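# Push home two marked drive blanks without tipping rack

## Task

Consult the work order, find the two drive blanks it labels PUSH HOME, and press each one inward until it bottoms out and latches. Every other blank must stay untouched. The rack is loose on the table: it must not tilt beyond a slight amount (more fails the job), and it must finish in its original spot.

## Robot and tools

Robot: two UR-style arms, left_arm and right_arm, each ending in a four-digit hand (index, middle, ring, thumb). right_arm holds a right hand, left_arm a mirrored left hand. Bases in the scene frame: left_arm at (-0.029, +0.427, 0) m, right_arm at (-0.036, -0.327, 0) m. A bolted camera stand is behind the arms. The work order is a reference image, shown by show_instructions (no arguments, nothing moves).

Scene frame: origin at table-top height midway between the arms, +x out over the table, +y toward left_arm, +z up. Reported hand-point positions (m), quaternions (wxyz) and velocities use this frame; positions may be a few cm off. Hand-point axes: +z along the straight fingers toward the tips, +y out of the palm face, +x across the palm away from the thumb on the right hand (toward the thumb on the left). The hand point sits in front of the palm near the index/middle knuckles; straight fingertips reach about 0.156 m beyond it along +z. A rigid mast juts from the wrist on the palm side and can strike things.

Row layout (used by execute_actions and move): one flat list of 48 numbers covering both arms, each in [-1, 1], always all 48 even if one arm is idle. Order: left dx, dy, dz, rx, ry, rz; left hand's 16 motor goals; left current_limit; left speed; then the same 24 for the right arm. The six pose numbers are an offset, not a pose: they are measured from that arm's Hand target at the start of the action or move, along that Hand target's own axes. Scale: 1.0 = 0.6 m for dx/dy/dz and 180 degrees for the rotation vector rx/ry/rz. Every row in an action counts from the same start, not from the row before; a new call starts from the updated Hand target, so resending an offset moves further. Six zeros re-request the current Hand target (useful when the hand point settled short, or to release a press). Orientation commands are clipped to within 32 degrees of the measured orientation.

Hand motor order: index_mcp, index_abd, index_pip, index_dip, middle_mcp, middle_abd, middle_pip, middle_dip, ring_mcp, ring_abd, ring_pip, ring_dip, thumb_cmc, thumb_axl, thumb_mcp, thumb_ipl. Each is an absolute goal angle scaled between its stops; toward -1 bends/curls. Straight values: _mcp +0.75, _abd 0.00, _pip +0.58, _dip +0.70, thumb_cmc +0.71, thumb_axl +0.68, thumb_mcp +0.23, thumb_ipl +0.17. A 0 is a real goal, so to leave a hand unchanged echo its hand_goal, hand_current_limit and hand_speed. current_limit maps -1..+1 to 0..550 mA (start +0.4); speed maps to (speed+1)/2 of 8.5 rad/s (start -0.6). Motors drawing 495 mA or more for 5 s shut down for 10 s.

execute_actions(actions, cameras): actions is a list of actions; each action is up to 15 rows at 1/30 s per step, the last row held to fill 15 steps. Images only if actions is empty or cameras lists them (["all"] for all).

move(target, speed, blend, stop_force, zero, blocking, cameras): straight-line paths of each hand point toward target, one 48-number row or a list of up to 15 rows, all offsets counted from the same starting Hand targets. speed in m/s, 0.002 to 3.6, default 0.25 (turns up to twice that in rad/s). blend in m rounds corners in a list. stop_force in N, 3 to 120, ends an arm's path when its wrist sensor feels that much push against its travel; the arm then backs off slightly but still presses. Use it slowly when approaching contact; omit it when moving off something. zero (default true) re-zeroes before the move. blocking=false returns early but cannot go with stop_force. Paths do not avoid obstacles; total duration is capped at 10 s. Avoid paths passing near an arm's own base. The result adds a move: line, e.g. done, off_target, moving, held, fault; limits=paced means the pose was clipped, limits=held that a check withheld steps. done does not prove nothing was touched or moved.

wait(seconds 0 to 10, cameras): holds commands. stop(cameras): brakes a running move. zoom_image(camera, region [x0,y0,x1,y1] pixels, at most 504 each side) on cam_high, cam_low, cam_left_wrist or cam_right_wrist (all 672x504). zero_wrist_force(arm) re-zeroes a sensor. read_manual(section) gives licence texts only. finished_scene(scene: this scene's number) ends the scene irreversibly.

Result lines: end_effector_position/quat/velocities; Hand target (last commanded pose after clipping, base for the next offsets); joint positions, torques (include arm weight, noisy); Wrist force/torque in the hand's own axes, plus a line with the peak since last shown (a push reads as force from the surface into the arm); hand_goal, hand_measured, hand_current_ma, hand_state (moving, goal, blocked, overload); MOTOR HOT above 70 °C, with an over-temperature brake stop at 85 °C; HAND FAULT lines cancel the remaining robot calls in that reply.

Cautions: arms are stiff, so a target even slightly past a firm contact can trigger a fault. About 150 N net force, or wrist torque near 16-17 N m, stops the arm for 10 s. Approach slowly with stop_force, push the blanks gently and straight in, and steady or avoid shoving the loose rack so it neither slides nor tips. Keep the arms from touching each other. Nothing may fall or be left off the table. The drive limits joint targets to 2.44 rad/s, so after big moves the arm may still lag its target.

Each tool is called after "Request:" by a JSON object that holds its "method" and its "body", one argument or row to a line.

Reference images:

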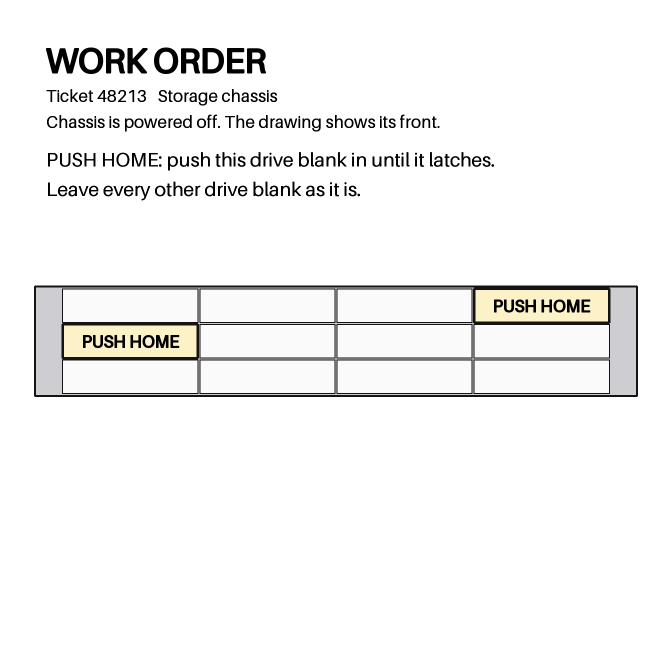

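## Session

Request:
{"method": "execute_actions", "body": {
  "actions": []
}}

Scene clock: 0.00 s.
left_arm: end_effector_position=(+0.6716, +0.4631, +0.3515) hand_goal=(+0.754, +0.000, +0.576, +0.696, +0.754, +0.000, +0.576, +0.696, +0.754, +0.000, +0.576, +0.696, +0.714, +0.678, +0.226, +0.168) hand_measured=(+0.754, +0.000, +0.576, +0.696, +0.754, +0.000, +0.576, +0.696, +0.754, +0.000, +0.576, +0.696, +0.714, +0.678, +0.226, +0.168) hand_current_ma=(+0, +0, +0, +0, +0, +0, +0, +0, +0, +0, +0, +0, +0, +0, +0, +0) hand_state=(goal, goal, goal, goal, goal, goal, goal, goal, goal, goal, goal, goal, goal, goal, goal, goal) hand_current_limit=0.40 hand_speed=-0.60 end_effector_quat_wxyz=(-0.190, +0.953, +0.234, -0.034) | right_arm: end_effector_position=(+0.0698, +0.1099, +0.3251) hand_goal=(+0.754, +0.000, +0.576, +0.696, +0.754, +0.000, +0.576, +0.696, +0.754, +0.000, +0.576, +0.696, +0.714, +0.678, +0.226, +0.168) hand_measured=(+0.754, +0.000, +0.576, +0.696, +0.754, +0.000, +0.576, +0.696, +0.754, +0.000, +0.576, +0.696, +0.714, +0.678, +0.226, +0.168) hand_current_ma=(+0, +0, +0, +0, +0, +0, +0, +0, +0, +0, +0, +0, +0, +0, +0, +0) hand_state=(goal, goal, goal, goal, goal, goal, goal, goal, goal, goal, goal, goal, goal, goal, goal, goal) hand_current_limit=0.40 hand_speed=-0.60 end_effector_quat_wxyz=(+0.407, -0.343, +0.846, -0.033)
Joint positions: left_arm=[3.352 -2.002 -0.999 -1.79 1.952 1.296] | right_arm=[1.183 -2.007 2.302 -2.483 -2.184 -1.357]
Joint velocities: within noise
Joint torques (N m): no reading
Motor temperatures (°C): left_arm=[39 43 38 45 39 46] | right_arm=[39 26 27 48 44 47]
Wrist force (N): no reading
Wrist torque (N m): no reading
Wrist force, peak (N): no reading
Hand target: left_arm +0.6716, +0.4631, +0.3515; -0.190, +0.953, +0.234, -0.034 | right_arm +0.0698, +0.1099, +0.3251; +0.407, -0.343, +0.846, -0.033

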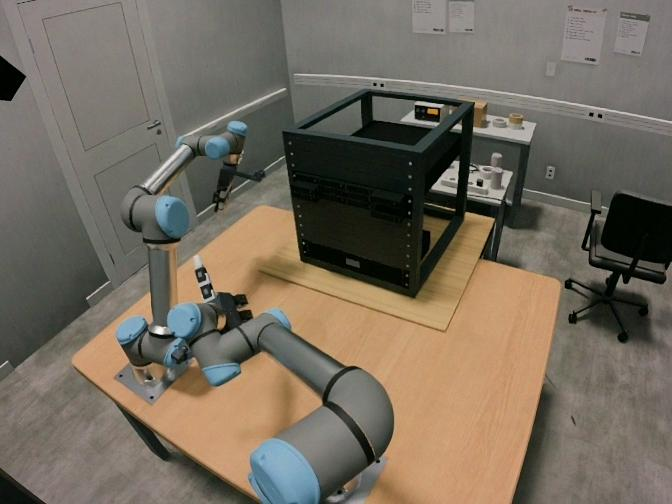

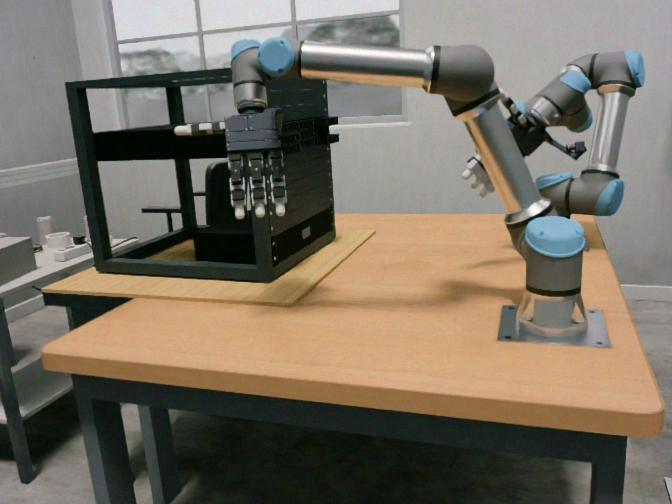

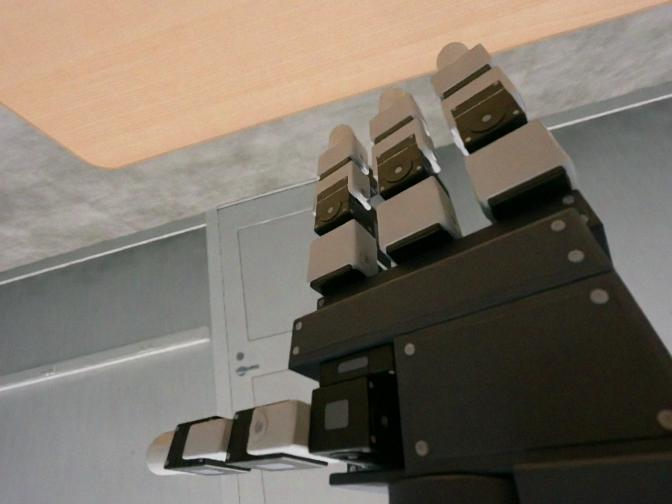

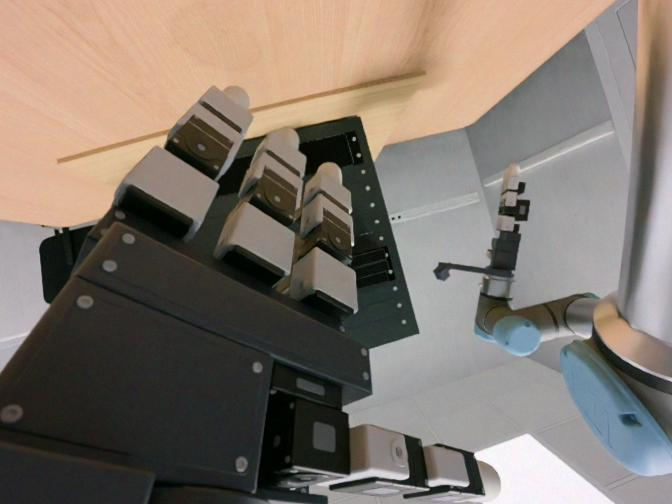

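Request:
{"method": "zoom_image", "body": {
  "camera": "cam_high",
  "region": [270, 80, 500, 310]
}}

Request:
{"method": "zoom_image", "body": {
  "camera": "cam_low",
  "region": [60, 50, 380, 310]
}}

Scaled by 2.191 from the camera's 672x504 image, which has a finer 960x720 frame.

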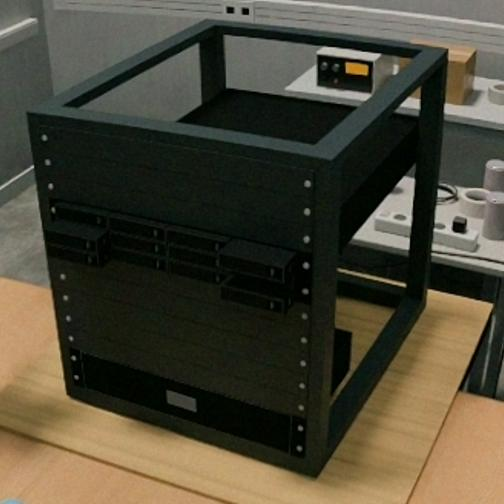

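Scaled by 1.575 from the camera's 672x504 image, which has a finer 960x720 frame.

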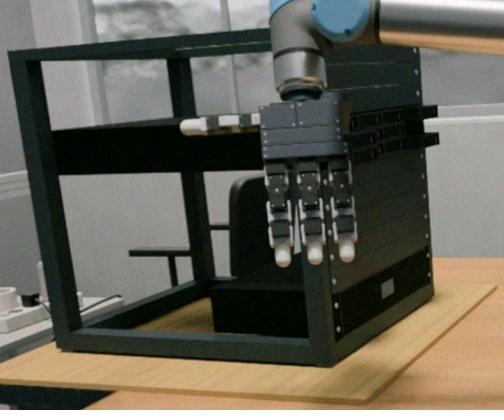

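Request:
{"method": "zoom_image", "body": {
  "camera": "cam_high",
  "region": [280, 160, 420, 230]
}}

Request:
{"method": "zoom_image", "body": {
  "camera": "cam_low",
  "region": [280, 80, 350, 150]
}}

Request:
{"method": "zoom_image", "body": {
  "camera": "cam_right_wrist",
  "region": [180, 100, 440, 360]
}}

Scaled by 3.600 from the camera's 672x504 image, which has a finer 960x720 frame.

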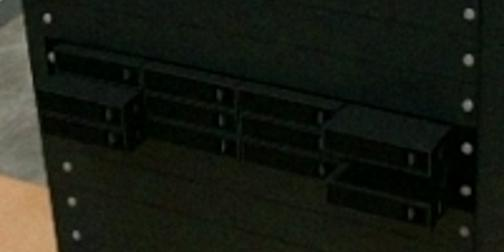

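Scaled by 7.200 from the camera's 672x504 image, which has a finer 960x720 frame.

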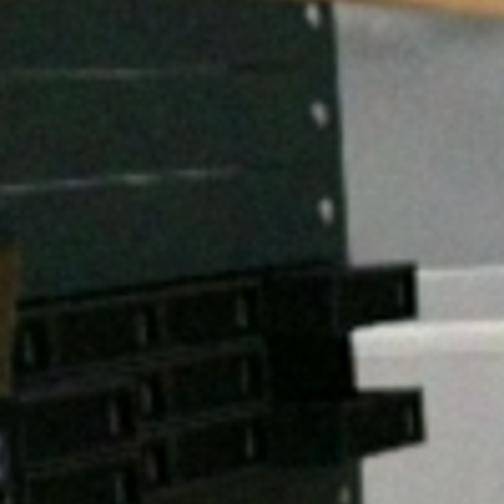

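Scaled by 1.938 from the camera's 672x504 image, which has a finer 960x720 frame.

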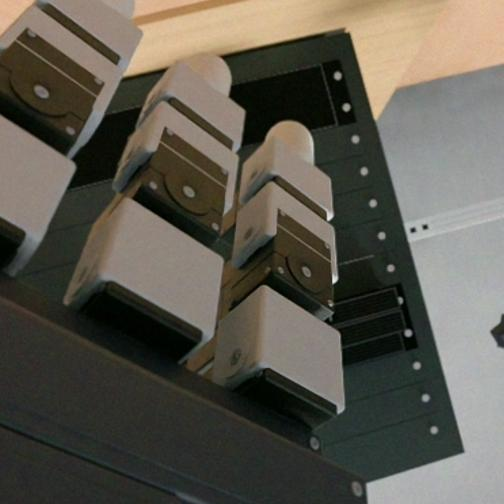

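Request:
{"method": "move", "body": {
  "target": [
    [-0.3937,-0.2893,-0.1622,0,0,0,0.754,0,0.576,0.696,0.754,0,0.576,0.696,0.754,0,0.576,0.696,0.714,0.678,0.226,0.168,0.4,-0.6,-0.0382,-0.8978,0.0515,0,0,0,0.754,0,0.576,0.696,0.754,0,0.576,0.696,0.754,0,0.576,0.696,0.714,0.678,0.226,0.168,0.4,-0.6]
  ],
  "cameras": ["all"]
}}

Scene clock: 118.13 s.
left_arm: end_effector_position=(+0.4015, +0.4632, +0.5012) hand_goal=(+0.754, +0.000, +0.576, +0.696, +0.754, +0.000, +0.576, +0.696, +0.754, +0.000, +0.576, +0.696, +0.714, +0.678, +0.226, +0.168) hand_measured=(+0.752, +0.000, +0.576, +0.696, +0.752, +0.000, +0.576, +0.696, +0.752, +0.000, +0.576, +0.696, +0.712, +0.678, +0.224, +0.168) hand_current_ma=(-1, +0, +0, +0, -1, +0, +0, +0, -1, +0, +0, +0, +0, +0, -1, +0) hand_state=(goal, goal, goal, goal, goal, goal, goal, goal, goal, goal, goal, goal, goal, goal, goal, goal) hand_current_limit=0.40 hand_speed=-0.60 end_effector_quat_wxyz=(-0.190, +0.953, +0.234, -0.034) | right_arm: end_effector_position=(+0.4001, -0.2796, +0.5003) hand_goal=(+0.754, +0.000, +0.576, +0.696, +0.754, +0.000, +0.576, +0.696, +0.754, +0.000, +0.576, +0.696, +0.714, +0.678, +0.226, +0.168) hand_measured=(+0.750, +0.000, +0.576, +0.696, +0.750, +0.000, +0.576, +0.696, +0.750, +0.000, +0.576, +0.696, +0.712, +0.678, +0.226, +0.168) hand_current_ma=(+0, +0, +0, +0, +0, +0, +0, +0, +0, +0, +0, +0, +0, +0, +0, +0) hand_state=(goal, goal, goal, goal, goal, goal, goal, goal, goal, goal, goal, goal, goal, goal, goal, goal) hand_current_limit=0.40 hand_speed=-0.60 end_effector_quat_wxyz=(+0.407, -0.343, +0.846, -0.033) end_effector_velocity=(+0.001, +0.000, +0.001) end_effector_angular_velocity=(-0.001, +0.000, +0.002)
Joint positions: left_arm=[3.502 -1.408 -1.299 -2.023 1.959 1.458] | right_arm=[-0.692 -2.006 1.834 -1.947 -0.896 -2.835]
Joint velocities: left_arm=[within noise] | right_arm=[0.002 0.003 -0.005 0.001 -0.001 0]
Joint torques (N m): left_arm=[15.03 23.59 12.61 0.19 -0.34 1.33] | right_arm=[6.3 4.15 -30.15 -1.51 -1.59 1.92]
Wrist force (N): left_arm=[-0.4 -0.1 0.4] | right_arm=[0.4 0.0 0.1]
Wrist torque (N m): left_arm=[-0.04 0.06 -0.14] | right_arm=[0.01 -0.06 0.13]
Wrist force, peak (N): left_arm=[-0.9 -0.7 0.1] | right_arm=[0.9 -2.5 0.1]
Hand target: left_arm +0.4014, +0.4632, +0.5013; -0.190, +0.953, +0.234, -0.034 | right_arm +0.4002, -0.2796, +0.5004; +0.407, -0.343, +0.846, -0.033
Off the commanded pose: left_arm 0.000 m, 0 deg | right_arm 0.000 m, 0 deg.
move: done

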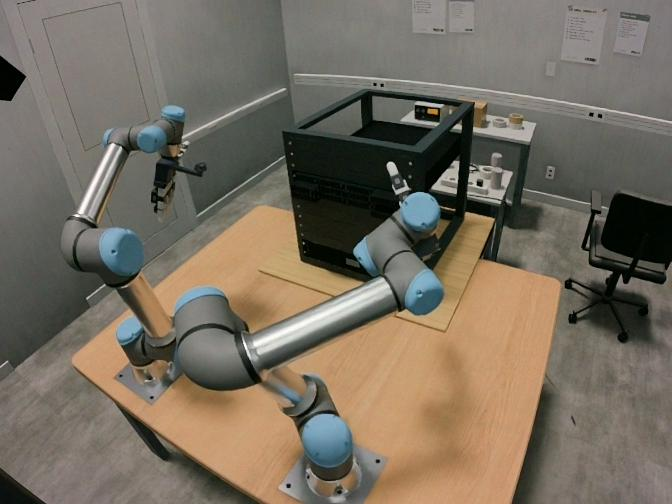

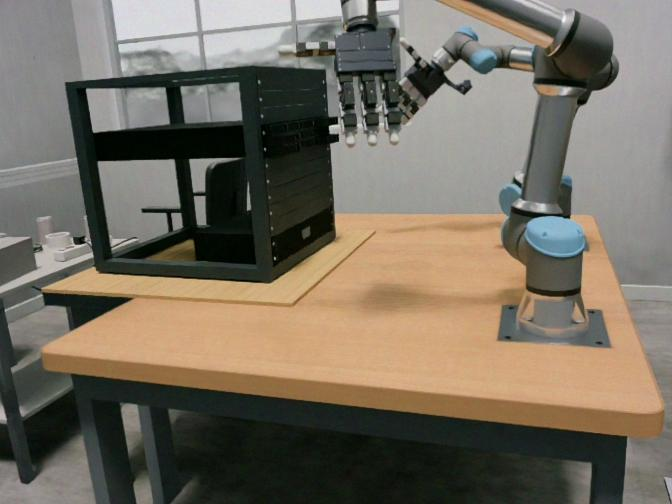

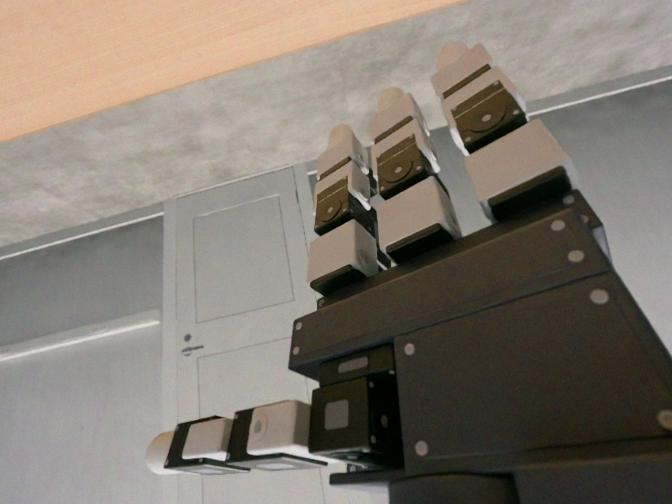

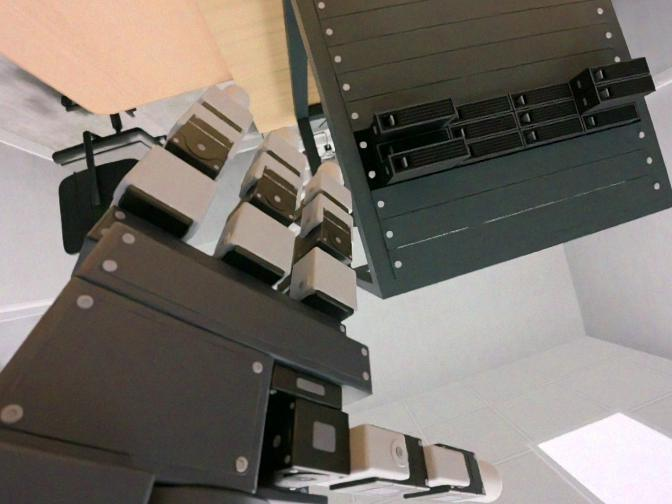

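Request:
{"method": "move", "body": {
  "target": [
    [-0.0444,-0.0217,0.0077,-0.5475,0.2184,-0.3395,-0.34,0,-0.74,-0.17,0.754,0,0.576,0.696,0.754,0,0.576,0.696,0.714,0.678,0.226,0.168,0.4,-0.6,0.0217,0.0277,-0.0356,-0.0510,-0.2963,0.6443,-0.34,0,-0.74,-0.17,0.754,0,0.576,0.696,0.754,0,0.576,0.696,0.714,0.678,0.226,0.168,0.4,-0.6]
  ],
  "cameras": ["all"]
}}

Scene clock: 146.63 s.
left_arm: end_effector_position=(+0.3886, +0.4636, +0.5014) hand_goal=(-0.340, +0.000, -0.740, -0.170, +0.754, +0.000, +0.576, +0.696, +0.754, +0.000, +0.576, +0.696, +0.714, +0.678, +0.226, +0.168) hand_measured=(-0.324, +0.000, -0.738, -0.168, +0.754, +0.000, +0.576, +0.696, +0.754, +0.000, +0.576, +0.696, +0.716, +0.678, +0.224, +0.168) hand_current_ma=(+14, +0, +1, +1, +0, +0, +0, +0, +0, +0, +0, +0, +1, +0, -1, +0) hand_state=(goal, goal, goal, goal, goal, goal, goal, goal, goal, goal, goal, goal, goal, goal, goal, goal) hand_current_limit=0.40 hand_speed=-0.60 end_effector_quat_wxyz=(+0.123, +0.877, +0.405, +0.227) | right_arm: end_effector_position=(+0.3870, -0.2798, +0.5002) hand_goal=(-0.340, +0.000, -0.740, -0.170, +0.754, +0.000, +0.576, +0.696, +0.754, +0.000, +0.576, +0.696, +0.714, +0.678, +0.226, +0.168) hand_measured=(-0.332, +0.000, -0.738, -0.168, +0.756, -0.002, +0.576, +0.696, +0.756, -0.002, +0.576, +0.696, +0.716, +0.678, +0.226, +0.168) hand_current_ma=(+1, +0, +0, +0, +0, +0, +0, +0, +0, +0, +0, +0, +0, +0, +0, +0) hand_state=(goal, goal, goal, goal, goal, goal, goal, goal, goal, goal, goal, goal, goal, goal, goal, goal) hand_current_limit=0.40 hand_speed=-0.60 end_effector_quat_wxyz=(+0.520, +0.014, +0.822, +0.231)
Joint positions: left_arm=[4.032 -0.923 -1.889 -1.583 1.148 1.538] | right_arm=[-0.979 -2.233 2.272 -2.086 -0.407 -2.195]
Joint torques (N m): left_arm=[-11.84 -9.42 33.26 0.65 0.47 -0.64] | right_arm=[6.73 14.29 -28.88 -0.78 -1.2 -2.36]
Wrist force (N): left_arm=[0.6 0.4 0.1] | right_arm=[-0.3 0.4 -0.4]
Wrist torque (N m): left_arm=[0.03 0.01 -0.01] | right_arm=[0.11 0.08 0.02]
Wrist force, peak (N): left_arm=[0.5 -2.1 0.4] | right_arm=[1.1 -0.8 0.1]
Hand target: left_arm +0.3886, +0.4636, +0.5014; +0.123, +0.877, +0.405, +0.227 (not the last commanded pose) | right_arm +0.3870, -0.2798, +0.5002; +0.520, +0.014, +0.822, +0.231 (not the last commanded pose)
Off the commanded pose: left_arm 0.017 m, 71 deg | right_arm 0.017 m, 75 deg.
led back after a hold (right arm): the arm was led back toward your command in small steps, so it may still be short of it.
move: held (left_arm, right_arm; a check stopped the path); limits=held
pose unreachable (left arm): on one or more control steps of this call, first in action 0 (counted from 0), this arm could not follow its commanded pose, so it was not sent that pose on those steps. It may still have moved: this result reports where it is.
cause: moving toward the commanded pose would bring a part of the arm too close to another arm (a part of this arm just beyond joint 2 (shoulder lift) and a part of the right arm just beyond its joint 2 (shoulder lift), at the place that arm was heading or pushing toward when its own hold began).
pose unreachable (right arm): on one or more control steps of this call, first in action 0 (counted from 0), this arm could not follow its commanded pose, so it was not sent that pose on those steps. It may still have moved: this result reports where it is.
cause: moving toward the commanded pose would bring a part of the arm too close to another arm (a part of this arm just beyond joint 2 (shoulder lift) and a part of the left arm just beyond its joint 2 (shoulder lift), along the way the arms are being sent, or toward where that arm still pushes).

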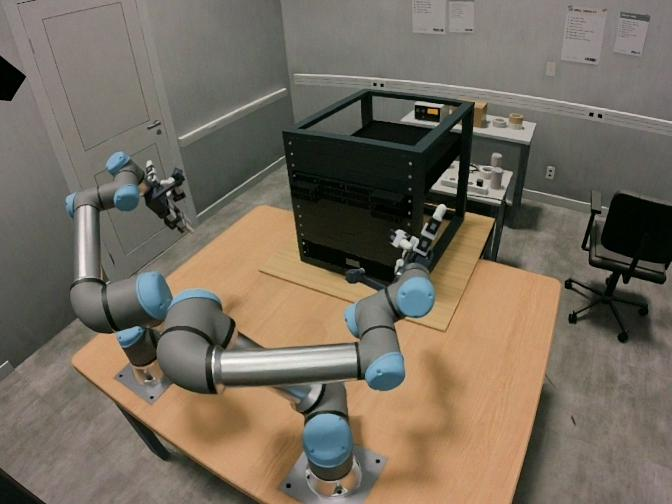

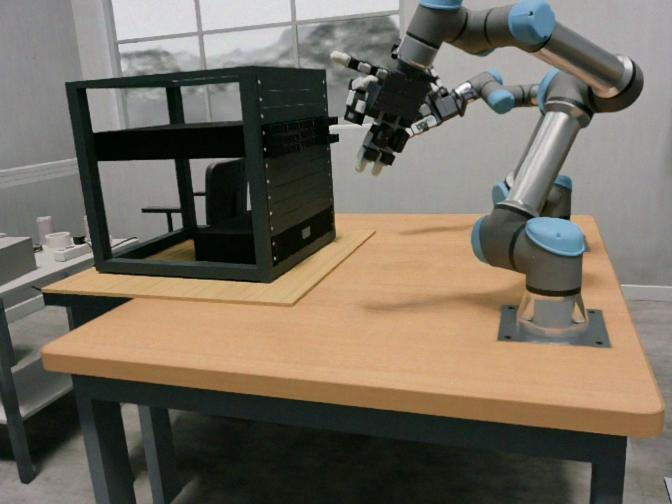

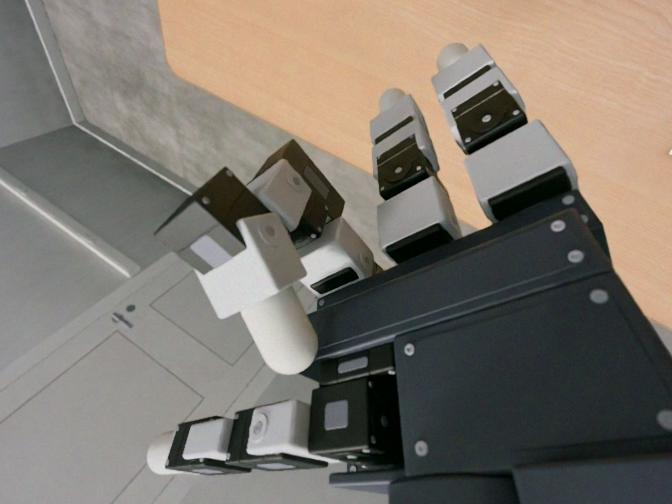

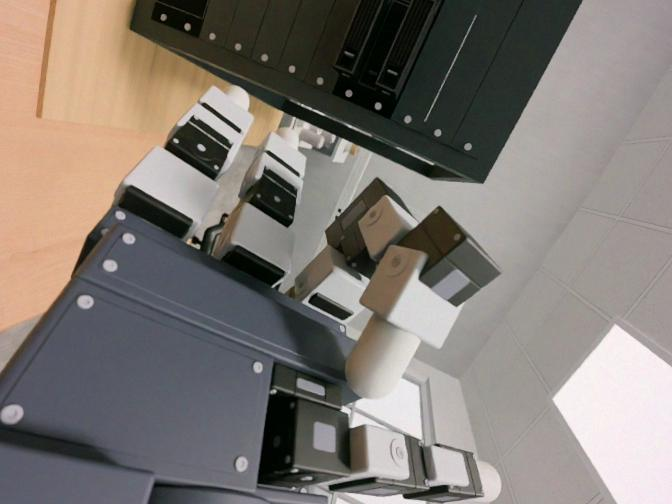

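Request:
{"method": "move", "body": {
  "target": [
    [-0.2364,0.2194,0.0198,0,0,0,-0.34,0,-0.74,-0.17,0.754,0,0.576,0.696,0.754,0,0.576,0.696,0.714,0.678,0.226,0.168,0.4,-0.6,0.0295,0.1293,0.0735,0,0,0,-0.34,0,-0.74,-0.17,0.754,0,0.576,0.696,0.754,0,0.576,0.696,0.714,0.678,0.226,0.168,0.4,-0.6],
    [-0.2364,0.2194,0.0198,-0.3162,0.1248,-0.1954,-0.34,0,-0.74,-0.17,0.754,0,0.576,0.696,0.754,0,0.576,0.696,0.714,0.678,0.226,0.168,0.4,-0.6,0.0295,0.1293,0.0735,-0.0291,-0.1776,0.3754,-0.34,0,-0.74,-0.17,0.754,0,0.576,0.696,0.754,0,0.576,0.696,0.714,0.678,0.226,0.168,0.4,-0.6]
  ],
  "cameras": ["all"],
  "speed": 0.25
}}

Scene clock: 181.03 s.
left_arm: end_effector_position=(+0.4000, +0.2701, +0.5013) hand_goal=(-0.340, +0.000, -0.740, -0.170, +0.754, +0.000, +0.576, +0.696, +0.754, +0.000, +0.576, +0.696, +0.714, +0.678, +0.226, +0.168) hand_measured=(-0.338, +0.000, -0.740, -0.168, +0.762, +0.000, +0.576, +0.696, +0.760, +0.000, +0.576, +0.696, +0.720, +0.678, +0.224, +0.168) hand_current_ma=(+1, +0, +0, +1, +5, +0, +0, +0, +4, +0, +0, +0, +4, +0, -1, +0) hand_state=(goal, goal, goal, goal, goal, goal, goal, goal, goal, goal, goal, goal, goal, goal, goal, goal) hand_current_limit=0.40 hand_speed=-0.60 end_effector_quat_wxyz=(+0.500, +0.500, +0.500, +0.500) | right_arm: end_effector_position=(+0.4000, -0.1897, +0.5003) hand_goal=(-0.340, +0.000, -0.740, -0.170, +0.754, +0.000, +0.576, +0.696, +0.754, +0.000, +0.576, +0.696, +0.714, +0.678, +0.226, +0.168) hand_measured=(-0.336, +0.000, -0.740, -0.168, +0.762, -0.002, +0.576, +0.696, +0.762, -0.002, +0.576, +0.696, +0.722, +0.678, +0.226, +0.168) hand_current_ma=(+0, +0, +0, +0, +1, +0, +0, +0, +1, +0, +0, +0, +1, +0, +0, +0) hand_state=(goal, goal, goal, goal, goal, goal, goal, goal, goal, goal, goal, goal, goal, goal, goal, goal) hand_current_limit=0.40 hand_speed=-0.60 end_effector_quat_wxyz=(+0.500, +0.500, +0.500, +0.500)
Joint positions: left_arm=[2.919 -1.442 -2.45 0.75 1.782 0.001] | right_arm=[0.118 -1.718 2.468 -3.893 -1.693 0]
Joint torques (N m): left_arm=[-12.57 5.95 27.36 4.37 1.14 -1.24] | right_arm=[7.46 0.95 -21.93 -3.79 -2.67 2.14]
Wrist force (N): left_arm=[-1.1 0.5 2.1] | right_arm=[-1.5 -0.9 -1.0]
Wrist torque (N m): left_arm=[-0.35 0.22 -0.18] | right_arm=[-0.05 0.30 -0.25]
Wrist force, peak (N): left_arm=[-2.0 3.7 0.1] | right_arm=[-1.9 -0.9 -0.9]
Hand target: left_arm +0.4000, +0.2701, +0.5013; +0.500, +0.500, +0.500, +0.500 | right_arm +0.4000, -0.1897, +0.5003; +0.500, +0.500, +0.500, +0.500
Off the commanded pose: left_arm 0.000 m, 0 deg | right_arm 0.000 m, 0 deg.
move: done

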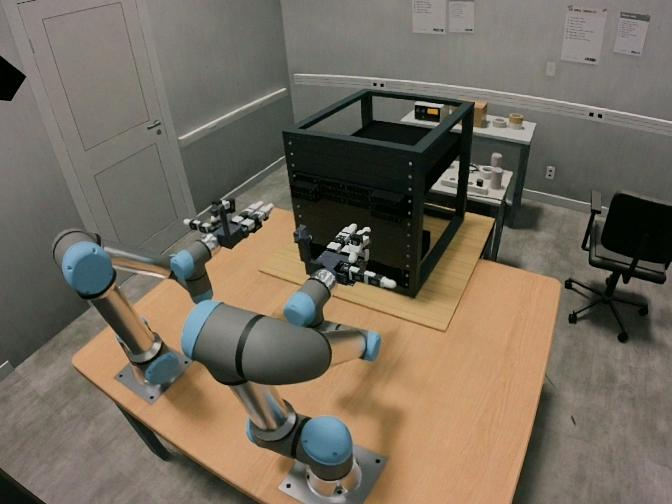

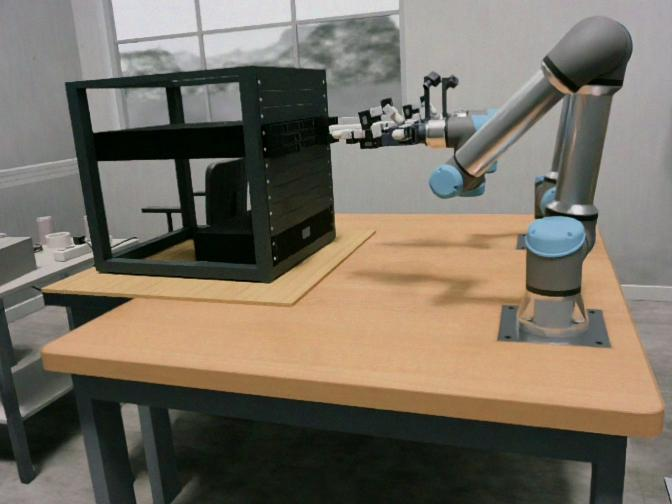

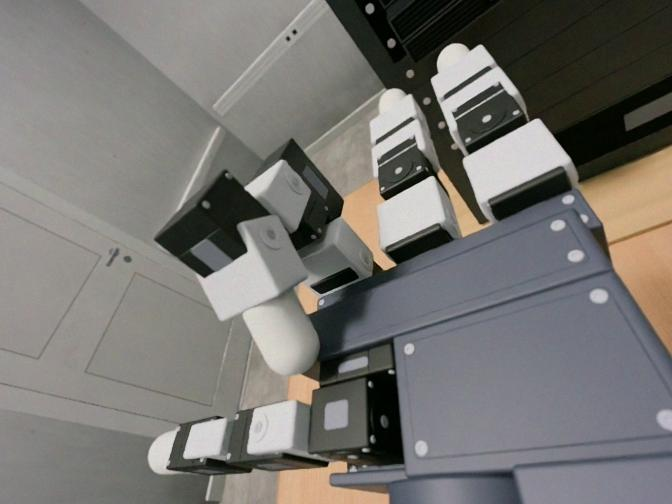

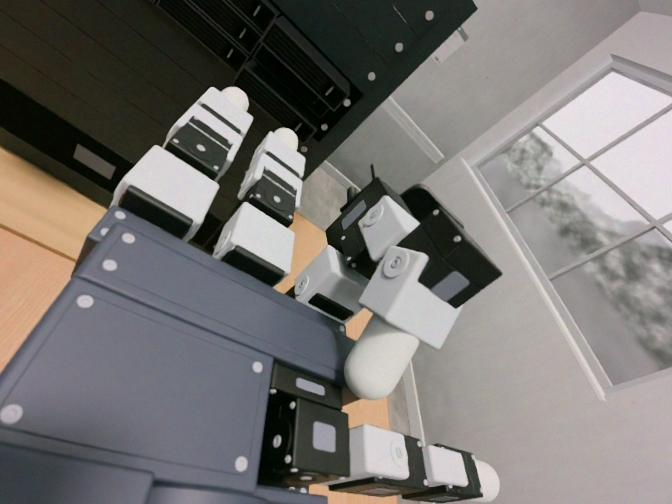

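Request:
{"method": "zoom_image", "body": {
  "camera": "cam_right_wrist",
  "region": [120, 0, 480, 270]
}}

Request:
{"method": "zoom_image", "body": {
  "camera": "cam_left_wrist",
  "region": [312, 0, 672, 270]
}}

Request:
{"method": "zoom_image", "body": {
  "camera": "cam_low",
  "region": [240, 60, 460, 225]
}}

Request:
{"method": "zoom_image", "body": {
  "camera": "cam_high",
  "region": [180, 130, 440, 325]
}}

Scaled by 1.400 from the camera's 672x504 image, which has a finer 960x720 frame.

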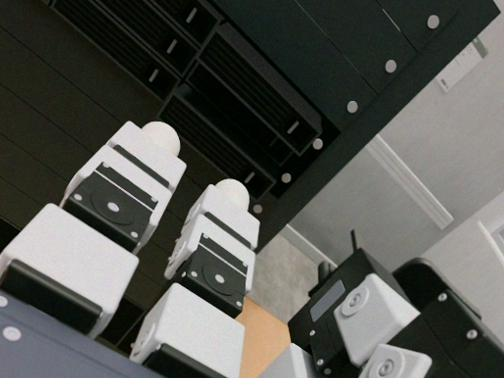

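Scaled by 1.400 from the camera's 672x504 image, which has a finer 960x720 frame.

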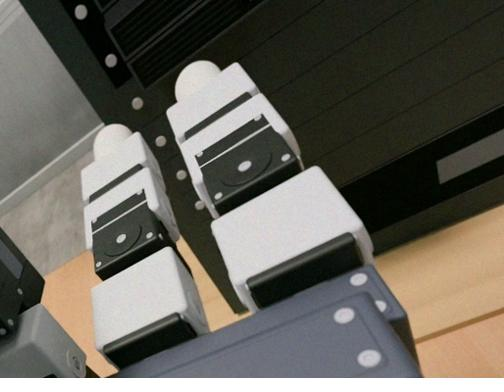

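Scaled by 2.291 from the camera's 672x504 image, which has a finer 960x720 frame.

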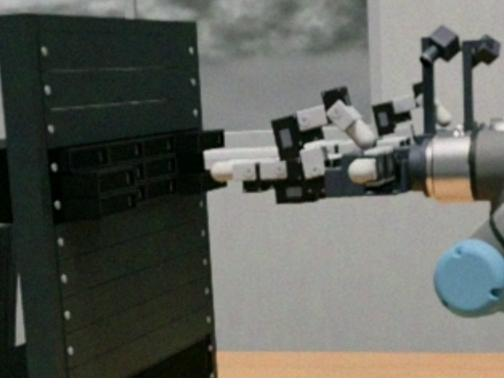

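Scaled by 1.938 from the camera's 672x504 image, which has a finer 960x720 frame.

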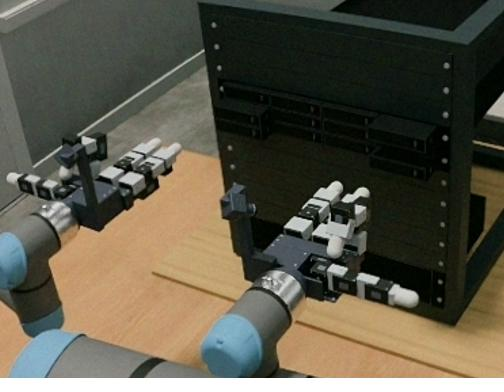

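Request:
{"method": "move", "body": {
  "target": [-0.1168,-0.0238,0.1,0,0,0,-0.34,0,-0.74,-0.17,0.754,0,0.576,0.696,0.754,0,0.576,0.696,0.714,0.678,0.226,0.168,0.4,-0.6,-0.0505,0.0262,0.1,0,0,0,-0.34,0,-0.74,-0.17,0.754,0,0.576,0.696,0.754,0,0.576,0.696,0.714,0.678,0.226,0.168,0.4,-0.6],
  "cameras": ["all"],
  "speed": 0.15
}}

Request:
{"method": "zoom_image", "body": {
  "camera": "cam_right_wrist",
  "region": [120, 0, 480, 270]
}}

Request:
{"method": "zoom_image", "body": {
  "camera": "cam_left_wrist",
  "region": [312, 0, 672, 270]
}}

Request:
{"method": "zoom_image", "body": {
  "camera": "cam_low",
  "region": [240, 60, 460, 225]
}}

Request:
{"method": "zoom_image", "body": {
  "camera": "cam_high",
  "region": [180, 130, 440, 325]
}}

Scene clock: 242.80 s.
left_arm: end_effector_position=(+0.4599, +0.2001, +0.4869) hand_goal=(-0.340, +0.000, -0.740, -0.170, +0.754, +0.000, +0.576, +0.696, +0.754, +0.000, +0.576, +0.696, +0.714, +0.678, +0.226, +0.168) hand_measured=(-0.338, +0.000, -0.740, -0.168, +0.762, +0.000, +0.576, +0.696, +0.760, +0.000, +0.576, +0.696, +0.720, +0.678, +0.224, +0.168) hand_current_ma=(+1, +0, +0, +1, +5, +0, +0, +0, +4, +0, +0, +0, +4, +0, -1, +0) hand_state=(goal, goal, goal, goal, goal, goal, goal, goal, goal, goal, goal, goal, goal, goal, goal, goal) hand_current_limit=0.40 hand_speed=-0.60 end_effector_quat_wxyz=(+0.500, +0.500, +0.500, +0.500) | right_arm: end_effector_position=(+0.4600, -0.2200, +0.5160) hand_goal=(-0.340, +0.000, -0.740, -0.170, +0.754, +0.000, +0.576, +0.696, +0.754, +0.000, +0.576, +0.696, +0.714, +0.678, +0.226, +0.168) hand_measured=(-0.338, +0.000, -0.740, -0.168, +0.762, -0.002, +0.576, +0.696, +0.762, -0.002, +0.576, +0.696, +0.722, +0.678, +0.226, +0.168) hand_current_ma=(+0, +0, +0, +0, +1, +0, +0, +0, +1, +0, +0, +0, +1, +0, +0, +0) hand_state=(goal, goal, goal, goal, goal, goal, goal, goal, goal, goal, goal, goal, goal, goal, goal, goal) hand_current_limit=0.40 hand_speed=-0.60 end_effector_quat_wxyz=(+0.500, +0.500, +0.500, +0.500)
Joint positions: left_arm=[2.745 -1.713 -2.228 0.799 1.956 0.001] | right_arm=[-0.018 -1.649 2.357 -3.85 -1.556 0]
Joint torques (N m): left_arm=[-11.67 16.3 28.38 -0.33 1.23 -1.22] | right_arm=[-6.84 -4.04 -23.9 -0.2 2.83 -2.14]
Wrist force (N): left_arm=[-0.5 0.7 2.2] | right_arm=[-1.6 -0.5 -1.1]
Wrist torque (N m): left_arm=[-0.29 0.13 -0.09] | right_arm=[0.01 0.29 -0.24]
Wrist force, peak (N): left_arm=[-0.9 0.4 2.8] | right_arm=[-2.5 -0.8 -1.1]
Hand target: left_arm +0.4600, +0.2000, +0.4869; +0.500, +0.500, +0.500, +0.500 | right_arm +0.4600, -0.2200, +0.5160; +0.500, +0.500, +0.500, +0.500
Off the commanded pose: left_arm 0.000 m, 0 deg | right_arm 0.000 m, 0 deg.
move: done

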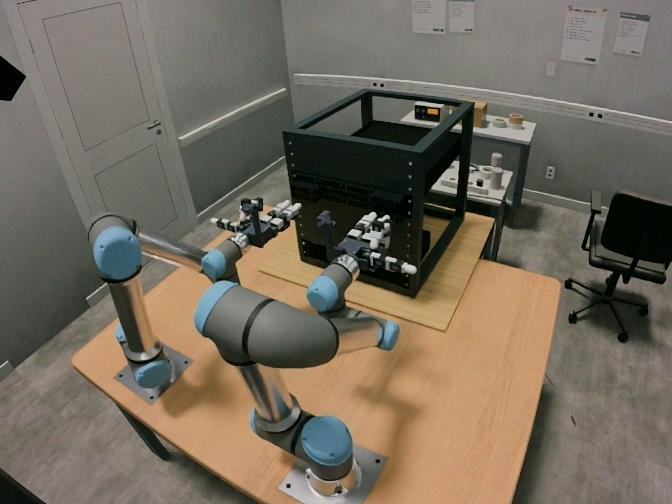

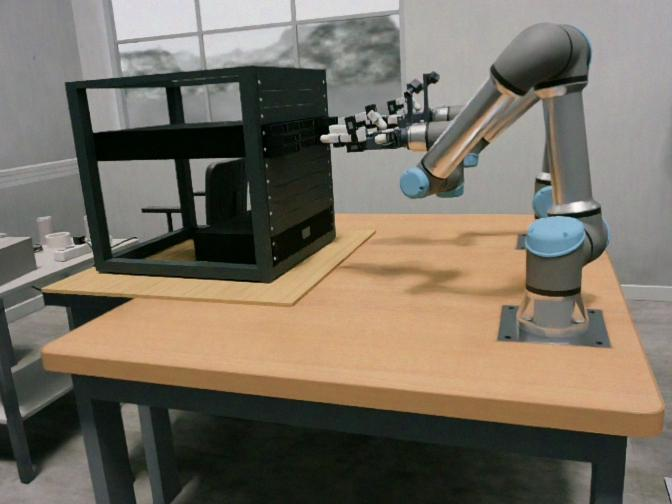

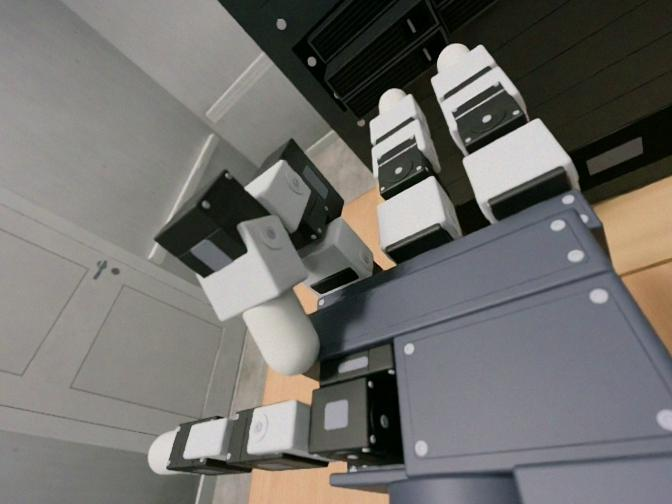

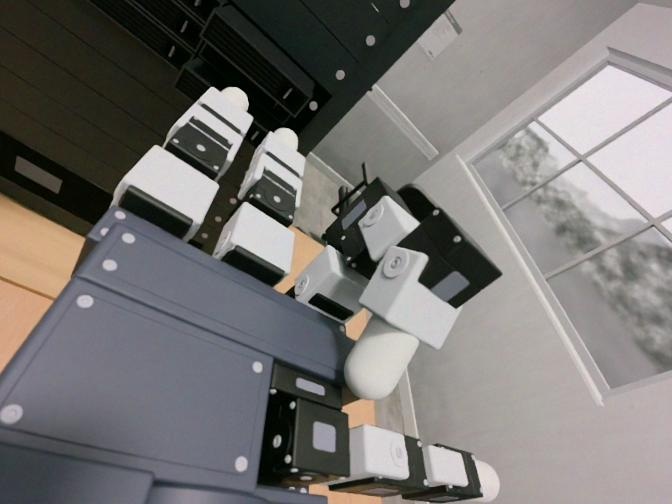

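Scaled by 1.400 from the camera's 672x504 image, which has a finer 960x720 frame.

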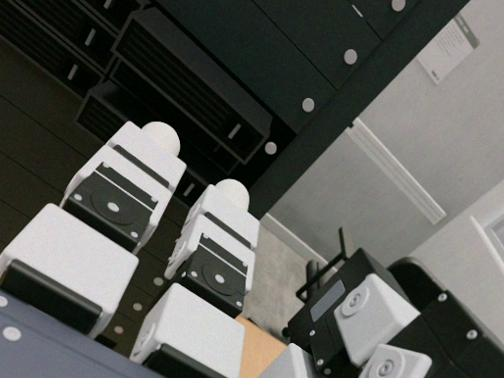

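Scaled by 1.400 from the camera's 672x504 image, which has a finer 960x720 frame.

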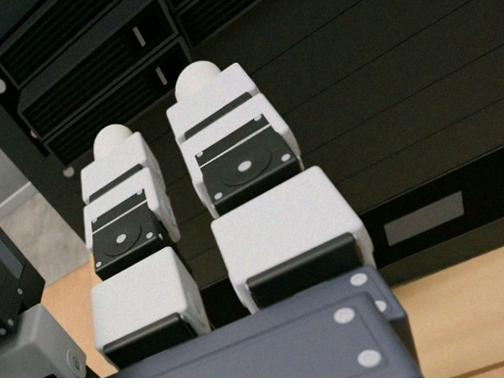

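Scaled by 2.291 from the camera's 672x504 image, which has a finer 960x720 frame.

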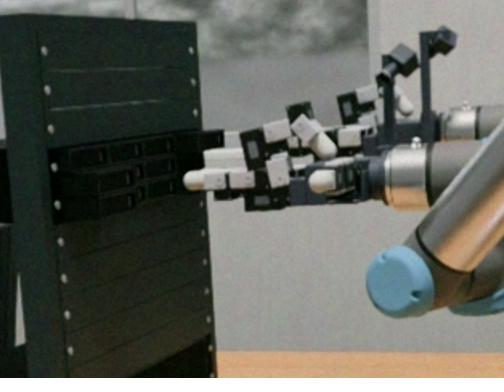

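Scaled by 1.938 from the camera's 672x504 image, which has a finer 960x720 frame.

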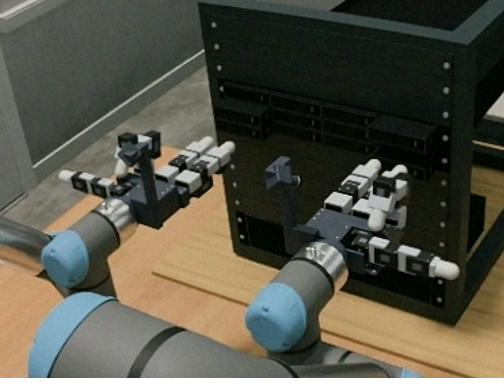

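Request:
{"method": "zoom_image", "body": {
  "camera": "cam_right_wrist",
  "region": [160, 0, 360, 150]
}}

Request:
{"method": "zoom_image", "body": {
  "camera": "cam_left_wrist",
  "region": [262, 0, 502, 180]
}}

Request:
{"method": "zoom_image", "body": {
  "camera": "cam_low",
  "region": [250, 100, 350, 175]
}}

Request:
{"method": "zoom_image", "body": {
  "camera": "cam_high",
  "region": [270, 160, 430, 280]
}}

Scaled by 2.520 from the camera's 672x504 image, which has a finer 960x720 frame.

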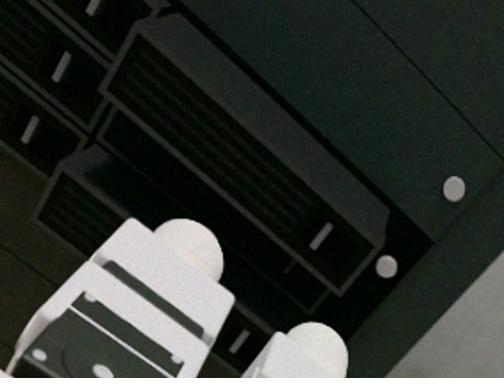

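Scaled by 2.100 from the camera's 672x504 image, which has a finer 960x720 frame.

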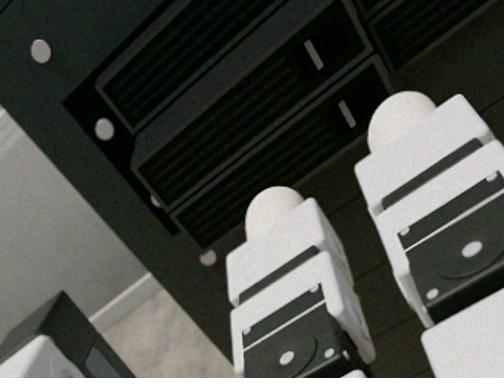

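Scaled by 5.040 from the camera's 672x504 image, which has a finer 960x720 frame.

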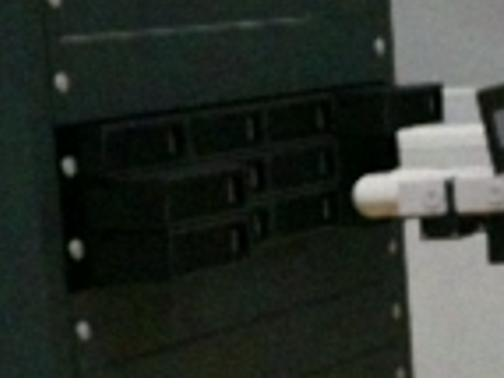

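Scaled by 3.150 from the camera's 672x504 image, which has a finer 960x720 frame.

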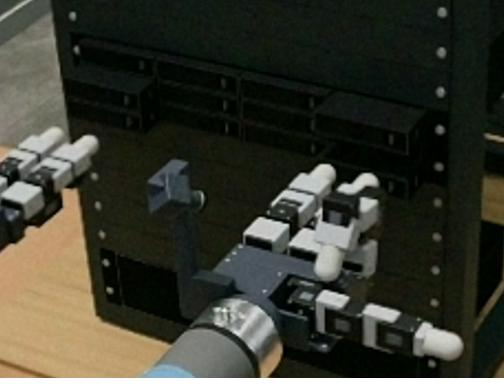

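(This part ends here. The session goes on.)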